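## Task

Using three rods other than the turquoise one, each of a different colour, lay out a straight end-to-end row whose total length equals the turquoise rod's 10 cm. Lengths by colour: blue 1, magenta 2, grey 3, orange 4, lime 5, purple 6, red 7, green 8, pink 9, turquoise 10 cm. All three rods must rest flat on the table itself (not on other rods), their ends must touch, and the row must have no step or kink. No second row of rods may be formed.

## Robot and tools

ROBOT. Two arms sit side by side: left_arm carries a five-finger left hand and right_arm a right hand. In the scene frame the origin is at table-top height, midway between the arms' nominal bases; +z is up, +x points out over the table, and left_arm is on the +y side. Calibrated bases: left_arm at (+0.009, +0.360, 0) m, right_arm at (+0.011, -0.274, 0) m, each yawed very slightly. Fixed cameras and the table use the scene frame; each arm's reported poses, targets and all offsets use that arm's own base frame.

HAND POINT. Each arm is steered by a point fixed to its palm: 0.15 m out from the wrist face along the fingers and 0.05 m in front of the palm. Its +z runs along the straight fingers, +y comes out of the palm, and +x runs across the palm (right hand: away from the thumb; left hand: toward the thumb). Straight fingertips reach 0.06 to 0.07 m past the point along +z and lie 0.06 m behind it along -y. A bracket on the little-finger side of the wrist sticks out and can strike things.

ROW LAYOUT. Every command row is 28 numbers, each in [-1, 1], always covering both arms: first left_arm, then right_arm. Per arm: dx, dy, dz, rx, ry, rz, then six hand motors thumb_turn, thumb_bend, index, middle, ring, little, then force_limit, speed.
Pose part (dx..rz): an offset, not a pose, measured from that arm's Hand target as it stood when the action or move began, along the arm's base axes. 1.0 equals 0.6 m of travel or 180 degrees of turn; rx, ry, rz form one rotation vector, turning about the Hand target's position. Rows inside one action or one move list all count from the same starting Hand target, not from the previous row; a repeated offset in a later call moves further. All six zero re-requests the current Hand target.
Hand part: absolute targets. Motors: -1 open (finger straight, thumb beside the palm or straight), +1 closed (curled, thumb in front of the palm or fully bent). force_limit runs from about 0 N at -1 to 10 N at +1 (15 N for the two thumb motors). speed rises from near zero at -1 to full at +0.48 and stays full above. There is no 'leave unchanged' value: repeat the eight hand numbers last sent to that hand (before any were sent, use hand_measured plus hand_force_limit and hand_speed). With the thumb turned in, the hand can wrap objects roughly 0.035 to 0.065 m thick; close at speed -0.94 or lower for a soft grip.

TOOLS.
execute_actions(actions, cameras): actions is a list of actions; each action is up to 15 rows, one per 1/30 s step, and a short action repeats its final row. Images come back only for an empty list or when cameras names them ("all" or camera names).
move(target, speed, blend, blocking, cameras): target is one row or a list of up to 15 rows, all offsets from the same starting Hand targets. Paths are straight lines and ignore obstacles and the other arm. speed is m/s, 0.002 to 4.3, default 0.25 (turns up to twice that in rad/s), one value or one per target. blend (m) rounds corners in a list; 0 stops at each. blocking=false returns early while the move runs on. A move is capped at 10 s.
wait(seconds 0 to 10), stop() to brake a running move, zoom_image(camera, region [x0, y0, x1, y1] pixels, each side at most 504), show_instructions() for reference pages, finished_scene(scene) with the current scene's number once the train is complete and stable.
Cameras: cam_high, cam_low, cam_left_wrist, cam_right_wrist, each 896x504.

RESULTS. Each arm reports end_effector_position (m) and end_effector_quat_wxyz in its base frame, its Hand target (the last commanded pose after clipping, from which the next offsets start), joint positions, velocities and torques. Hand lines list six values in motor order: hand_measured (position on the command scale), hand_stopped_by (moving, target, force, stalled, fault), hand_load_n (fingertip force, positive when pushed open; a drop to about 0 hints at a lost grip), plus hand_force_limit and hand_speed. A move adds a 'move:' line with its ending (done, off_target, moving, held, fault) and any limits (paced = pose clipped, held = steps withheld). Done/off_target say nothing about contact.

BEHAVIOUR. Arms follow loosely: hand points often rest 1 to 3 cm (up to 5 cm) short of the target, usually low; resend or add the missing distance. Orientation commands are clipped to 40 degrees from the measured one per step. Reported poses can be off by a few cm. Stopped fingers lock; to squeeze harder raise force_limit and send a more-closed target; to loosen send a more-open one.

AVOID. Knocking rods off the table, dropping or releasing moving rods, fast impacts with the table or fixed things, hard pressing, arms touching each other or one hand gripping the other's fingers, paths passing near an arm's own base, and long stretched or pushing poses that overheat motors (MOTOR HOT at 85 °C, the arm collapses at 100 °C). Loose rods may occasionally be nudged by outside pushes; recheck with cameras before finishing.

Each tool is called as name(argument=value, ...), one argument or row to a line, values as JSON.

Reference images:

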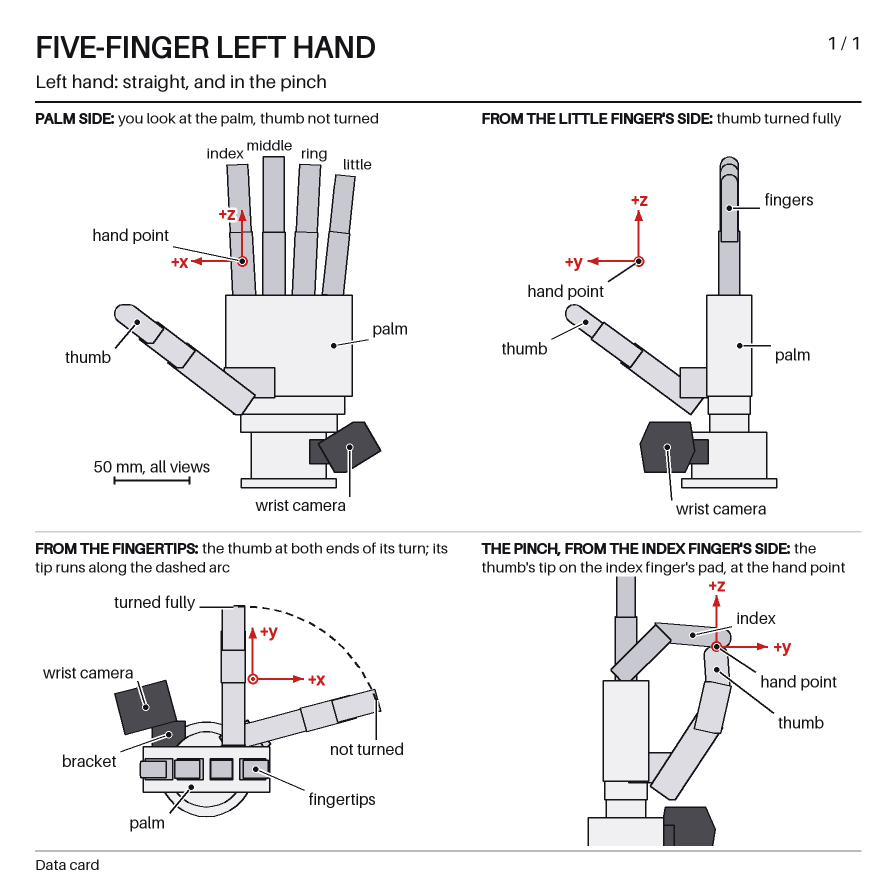

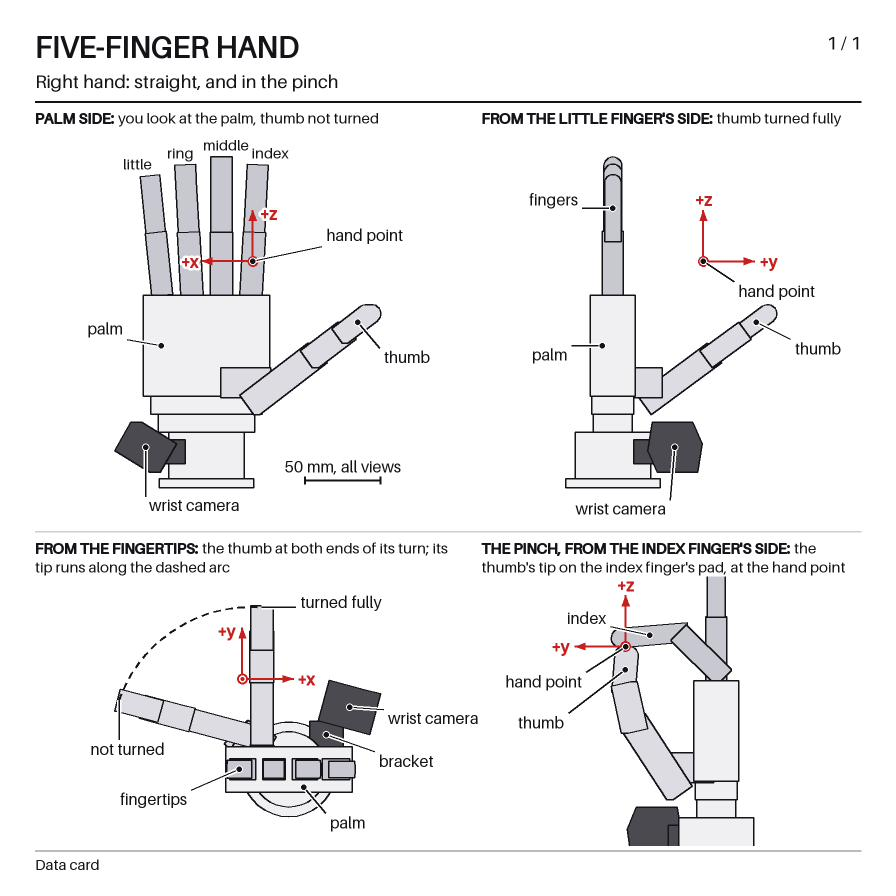

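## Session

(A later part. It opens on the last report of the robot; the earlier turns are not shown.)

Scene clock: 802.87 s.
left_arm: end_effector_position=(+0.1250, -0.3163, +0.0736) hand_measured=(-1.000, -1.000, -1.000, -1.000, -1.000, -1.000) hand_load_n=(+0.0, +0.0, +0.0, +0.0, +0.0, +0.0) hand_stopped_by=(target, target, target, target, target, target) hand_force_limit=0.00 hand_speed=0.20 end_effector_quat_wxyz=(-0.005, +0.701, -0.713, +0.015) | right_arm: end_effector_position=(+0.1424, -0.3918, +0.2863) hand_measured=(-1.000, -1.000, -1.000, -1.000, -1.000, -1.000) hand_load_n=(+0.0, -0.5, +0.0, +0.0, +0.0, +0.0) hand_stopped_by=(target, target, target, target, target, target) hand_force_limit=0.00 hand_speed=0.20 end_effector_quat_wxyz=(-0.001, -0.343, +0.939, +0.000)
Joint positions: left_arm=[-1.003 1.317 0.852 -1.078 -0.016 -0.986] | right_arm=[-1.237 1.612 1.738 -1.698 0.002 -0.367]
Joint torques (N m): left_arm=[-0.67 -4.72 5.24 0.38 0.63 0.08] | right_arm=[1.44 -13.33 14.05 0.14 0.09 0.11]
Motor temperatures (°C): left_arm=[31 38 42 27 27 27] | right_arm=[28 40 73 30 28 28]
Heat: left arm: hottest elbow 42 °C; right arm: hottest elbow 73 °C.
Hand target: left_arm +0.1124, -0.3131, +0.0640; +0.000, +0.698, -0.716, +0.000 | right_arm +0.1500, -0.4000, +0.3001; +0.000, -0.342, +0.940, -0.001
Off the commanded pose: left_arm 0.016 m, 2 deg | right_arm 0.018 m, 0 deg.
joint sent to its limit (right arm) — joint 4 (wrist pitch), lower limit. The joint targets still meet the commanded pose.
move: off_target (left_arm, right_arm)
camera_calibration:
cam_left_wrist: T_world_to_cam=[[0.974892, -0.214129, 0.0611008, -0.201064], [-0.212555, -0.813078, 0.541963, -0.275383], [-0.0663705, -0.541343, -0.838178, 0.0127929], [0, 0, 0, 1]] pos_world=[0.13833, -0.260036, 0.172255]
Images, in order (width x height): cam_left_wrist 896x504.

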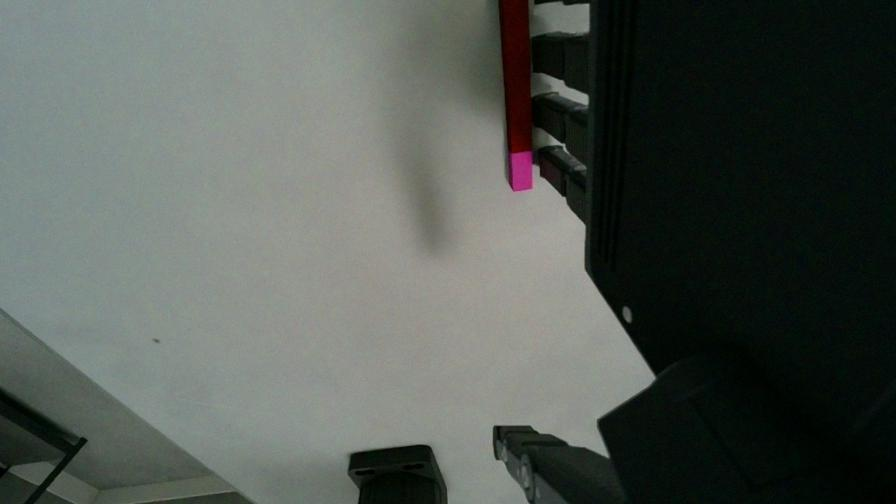

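move(
  target=[-0.0045,0,0,0,0,0,-1,-1,-1,-1,-1,-1,0,0.2,0,0,0,0,0,0,-1,-1,-1,-1,-1,-1,0,0.2],
  speed=0.05,
  cameras=["cam_left_wrist"],
)

zoom_image(
  camera="cam_left_wrist",
  region=[470, 0, 600, 200],
)

Scene clock: 806.23 s.
left_arm: end_effector_position=(+0.1239, -0.3165, +0.0736) hand_measured=(-1.000, -1.000, -1.000, -1.000, -1.000, -1.000) hand_load_n=(+0.0, +0.0, +0.0, +0.0, +0.0, +0.0) hand_stopped_by=(target, target, target, target, target, target) hand_force_limit=0.00 hand_speed=0.20 end_effector_quat_wxyz=(-0.005, +0.703, -0.711, +0.016) | right_arm: end_effector_position=(+0.1424, -0.3918, +0.2863) hand_measured=(-1.000, -1.000, -1.000, -1.000, -1.000, -1.000) hand_load_n=(+0.0, +0.0, +0.0, +0.0, +0.0, +0.0) hand_stopped_by=(target, target, target, target, target, target) hand_force_limit=0.00 hand_speed=0.20 end_effector_quat_wxyz=(-0.001, -0.343, +0.939, +0.000)
Joint positions: left_arm=[-1.006 1.315 0.85 -1.077 -0.016 -0.994] | right_arm=[-1.237 1.612 1.738 -1.698 0.002 -0.367]
Joint torques (N m): left_arm=[-0.79 -4.89 5.24 0.38 0.65 0.04] | right_arm=[1.44 -13.45 14.05 0.13 0.09 0.11]
Motor temperatures (°C): left_arm=[31 38 42 27 27 27] | right_arm=[28 40 73 30 28 28]
Heat: left arm: hottest elbow 42 °C; right arm: hottest elbow 73 °C.
Hand target: left_arm +0.1098, -0.3130, +0.0640; +0.000, +0.698, -0.716, +0.000 | right_arm +0.1500, -0.4000, +0.3001; +0.000, -0.342, +0.940, -0.001
Off the commanded pose: left_arm 0.017 m, 2 deg | right_arm 0.018 m, 0 deg.
joint sent to its limit (right arm) — joint 4 (wrist pitch), lower limit. The joint targets still meet the commanded pose.
move: off_target (left_arm, right_arm)
camera_calibration:
cam_left_wrist: T_world_to_cam=[[0.975755, -0.210025, 0.061571, -0.198859], [-0.20934, -0.813514, 0.54256, -0.276446], [-0.0638624, -0.542295, -0.837757, 0.0118426], [0, 0, 0, 1]] pos_world=[0.136923, -0.260236, 0.172154]
Images, in order (width x height): cam_left_wrist 896x504.

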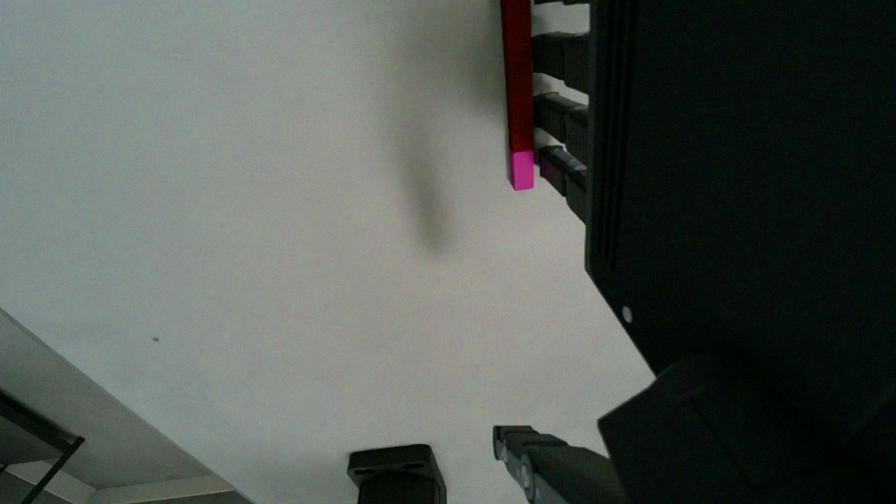

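Scaled by 2.520 from the camera's 896x504 image, which has a finer 1280x720 frame.

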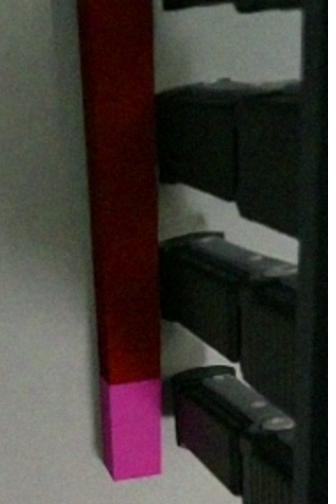

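move(
  target=[
    [0.07,0,0,0,0,0,-1,-1,-1,-1,-1,-1,0,0.2,0,0,0,0,0,0,-1,-1,-1,-1,-1,-1,0,0.2],
    [0.07,0.05,0.033,0,0,0,-1,-1,-1,-1,-1,-1,0,0.2,0,0,0,0,0,0,-1,-1,-1,-1,-1,-1,0,0.2],
    [0.0633,0.05,0,0,0,0,-1,-1,-1,-1,-1,-1,0,0.2,0,0,0,0,0,0,-1,-1,-1,-1,-1,-1,0,0.2],
  ],
  speed=[0.1,0.12,0.1],
  cameras=["cam_left_wrist"],
)

zoom_image(
  camera="cam_left_wrist",
  region=[440, 30, 540, 120],
)

zoom_image(
  camera="cam_left_wrist",
  region=[460, 180, 560, 270],
)

Scene clock: 821.40 s.
left_arm: end_effector_position=(+0.1500, -0.2828, +0.0747) hand_measured=(-1.000, -1.000, -1.000, -1.000, -1.000, -1.000) hand_load_n=(+0.0, +0.0, +0.0, -1.5, +0.0, +0.0) hand_stopped_by=(target, target, target, target, target, target) hand_force_limit=0.00 hand_speed=0.20 end_effector_quat_wxyz=(+0.000, +0.701, -0.714, +0.003) | right_arm: end_effector_position=(+0.1424, -0.3918, +0.2863) hand_measured=(-1.000, -1.000, -1.000, -1.000, -1.000, -1.000) hand_load_n=(+0.0, +0.0, +0.0, +0.0, +0.0, +0.0) hand_stopped_by=(target, target, target, target, target, target) hand_force_limit=0.00 hand_speed=0.20 end_effector_quat_wxyz=(-0.001, -0.343, +0.939, +0.000)
Joint positions: left_arm=[-0.875 1.301 0.838 -1.102 0 -0.857] | right_arm=[-1.237 1.612 1.738 -1.698 0.002 -0.367]
Joint torques (N m): left_arm=[0.26 -4.01 5.49 1.25 0 0.17] | right_arm=[1.38 -13.45 14.04 0.14 0.08 0.11]
Motor temperatures (°C): left_arm=[31 38 42 27 28 27] | right_arm=[28 40 74 30 28 28]
Heat: left arm: hottest elbow 42 °C; right arm: hottest elbow 74 °C.
Hand target: left_arm +0.1477, -0.2830, +0.0639; +0.000, +0.698, -0.716, +0.000 | right_arm +0.1500, -0.4000, +0.3001; +0.000, -0.342, +0.940, -0.001
Off the commanded pose: left_arm 0.011 m, 1 deg | right_arm 0.018 m, 0 deg.
joint sent to its limit (right arm) — joint 4 (wrist pitch), lower limit. The joint targets still meet the commanded pose.
move: off_target (left_arm, right_arm)
camera_calibration:
cam_left_wrist: T_world_to_cam=[[0.975709, -0.216408, 0.0340557, -0.217048], [-0.20037, -0.818722, 0.538096, -0.246633], [-0.0885661, -0.531848, -0.842196, 0.039747], [0, 0, 0, 1]] pos_world=[0.165878, -0.227755, 0.173578]
Images, in order (width x height): cam_left_wrist 896x504.

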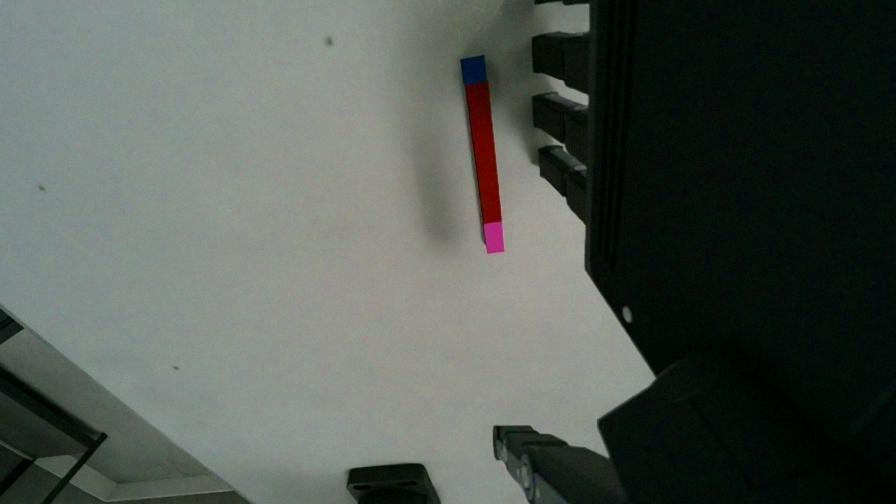

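Scaled by 5.040 from the camera's 896x504 image, which has a finer 1280x720 frame.

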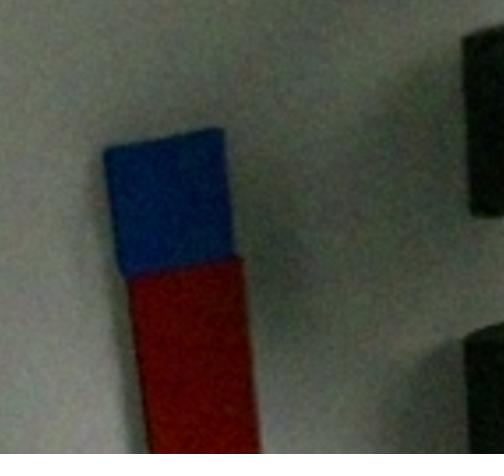

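Scaled by 5.040 from the camera's 896x504 image, which has a finer 1280x720 frame.

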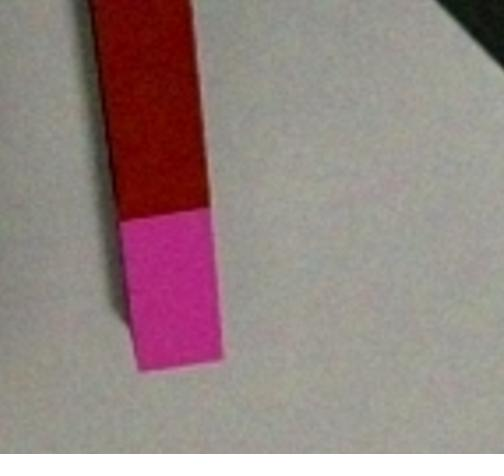

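finished_scene(
  scene=2,
)

The scene is finished: the task was done.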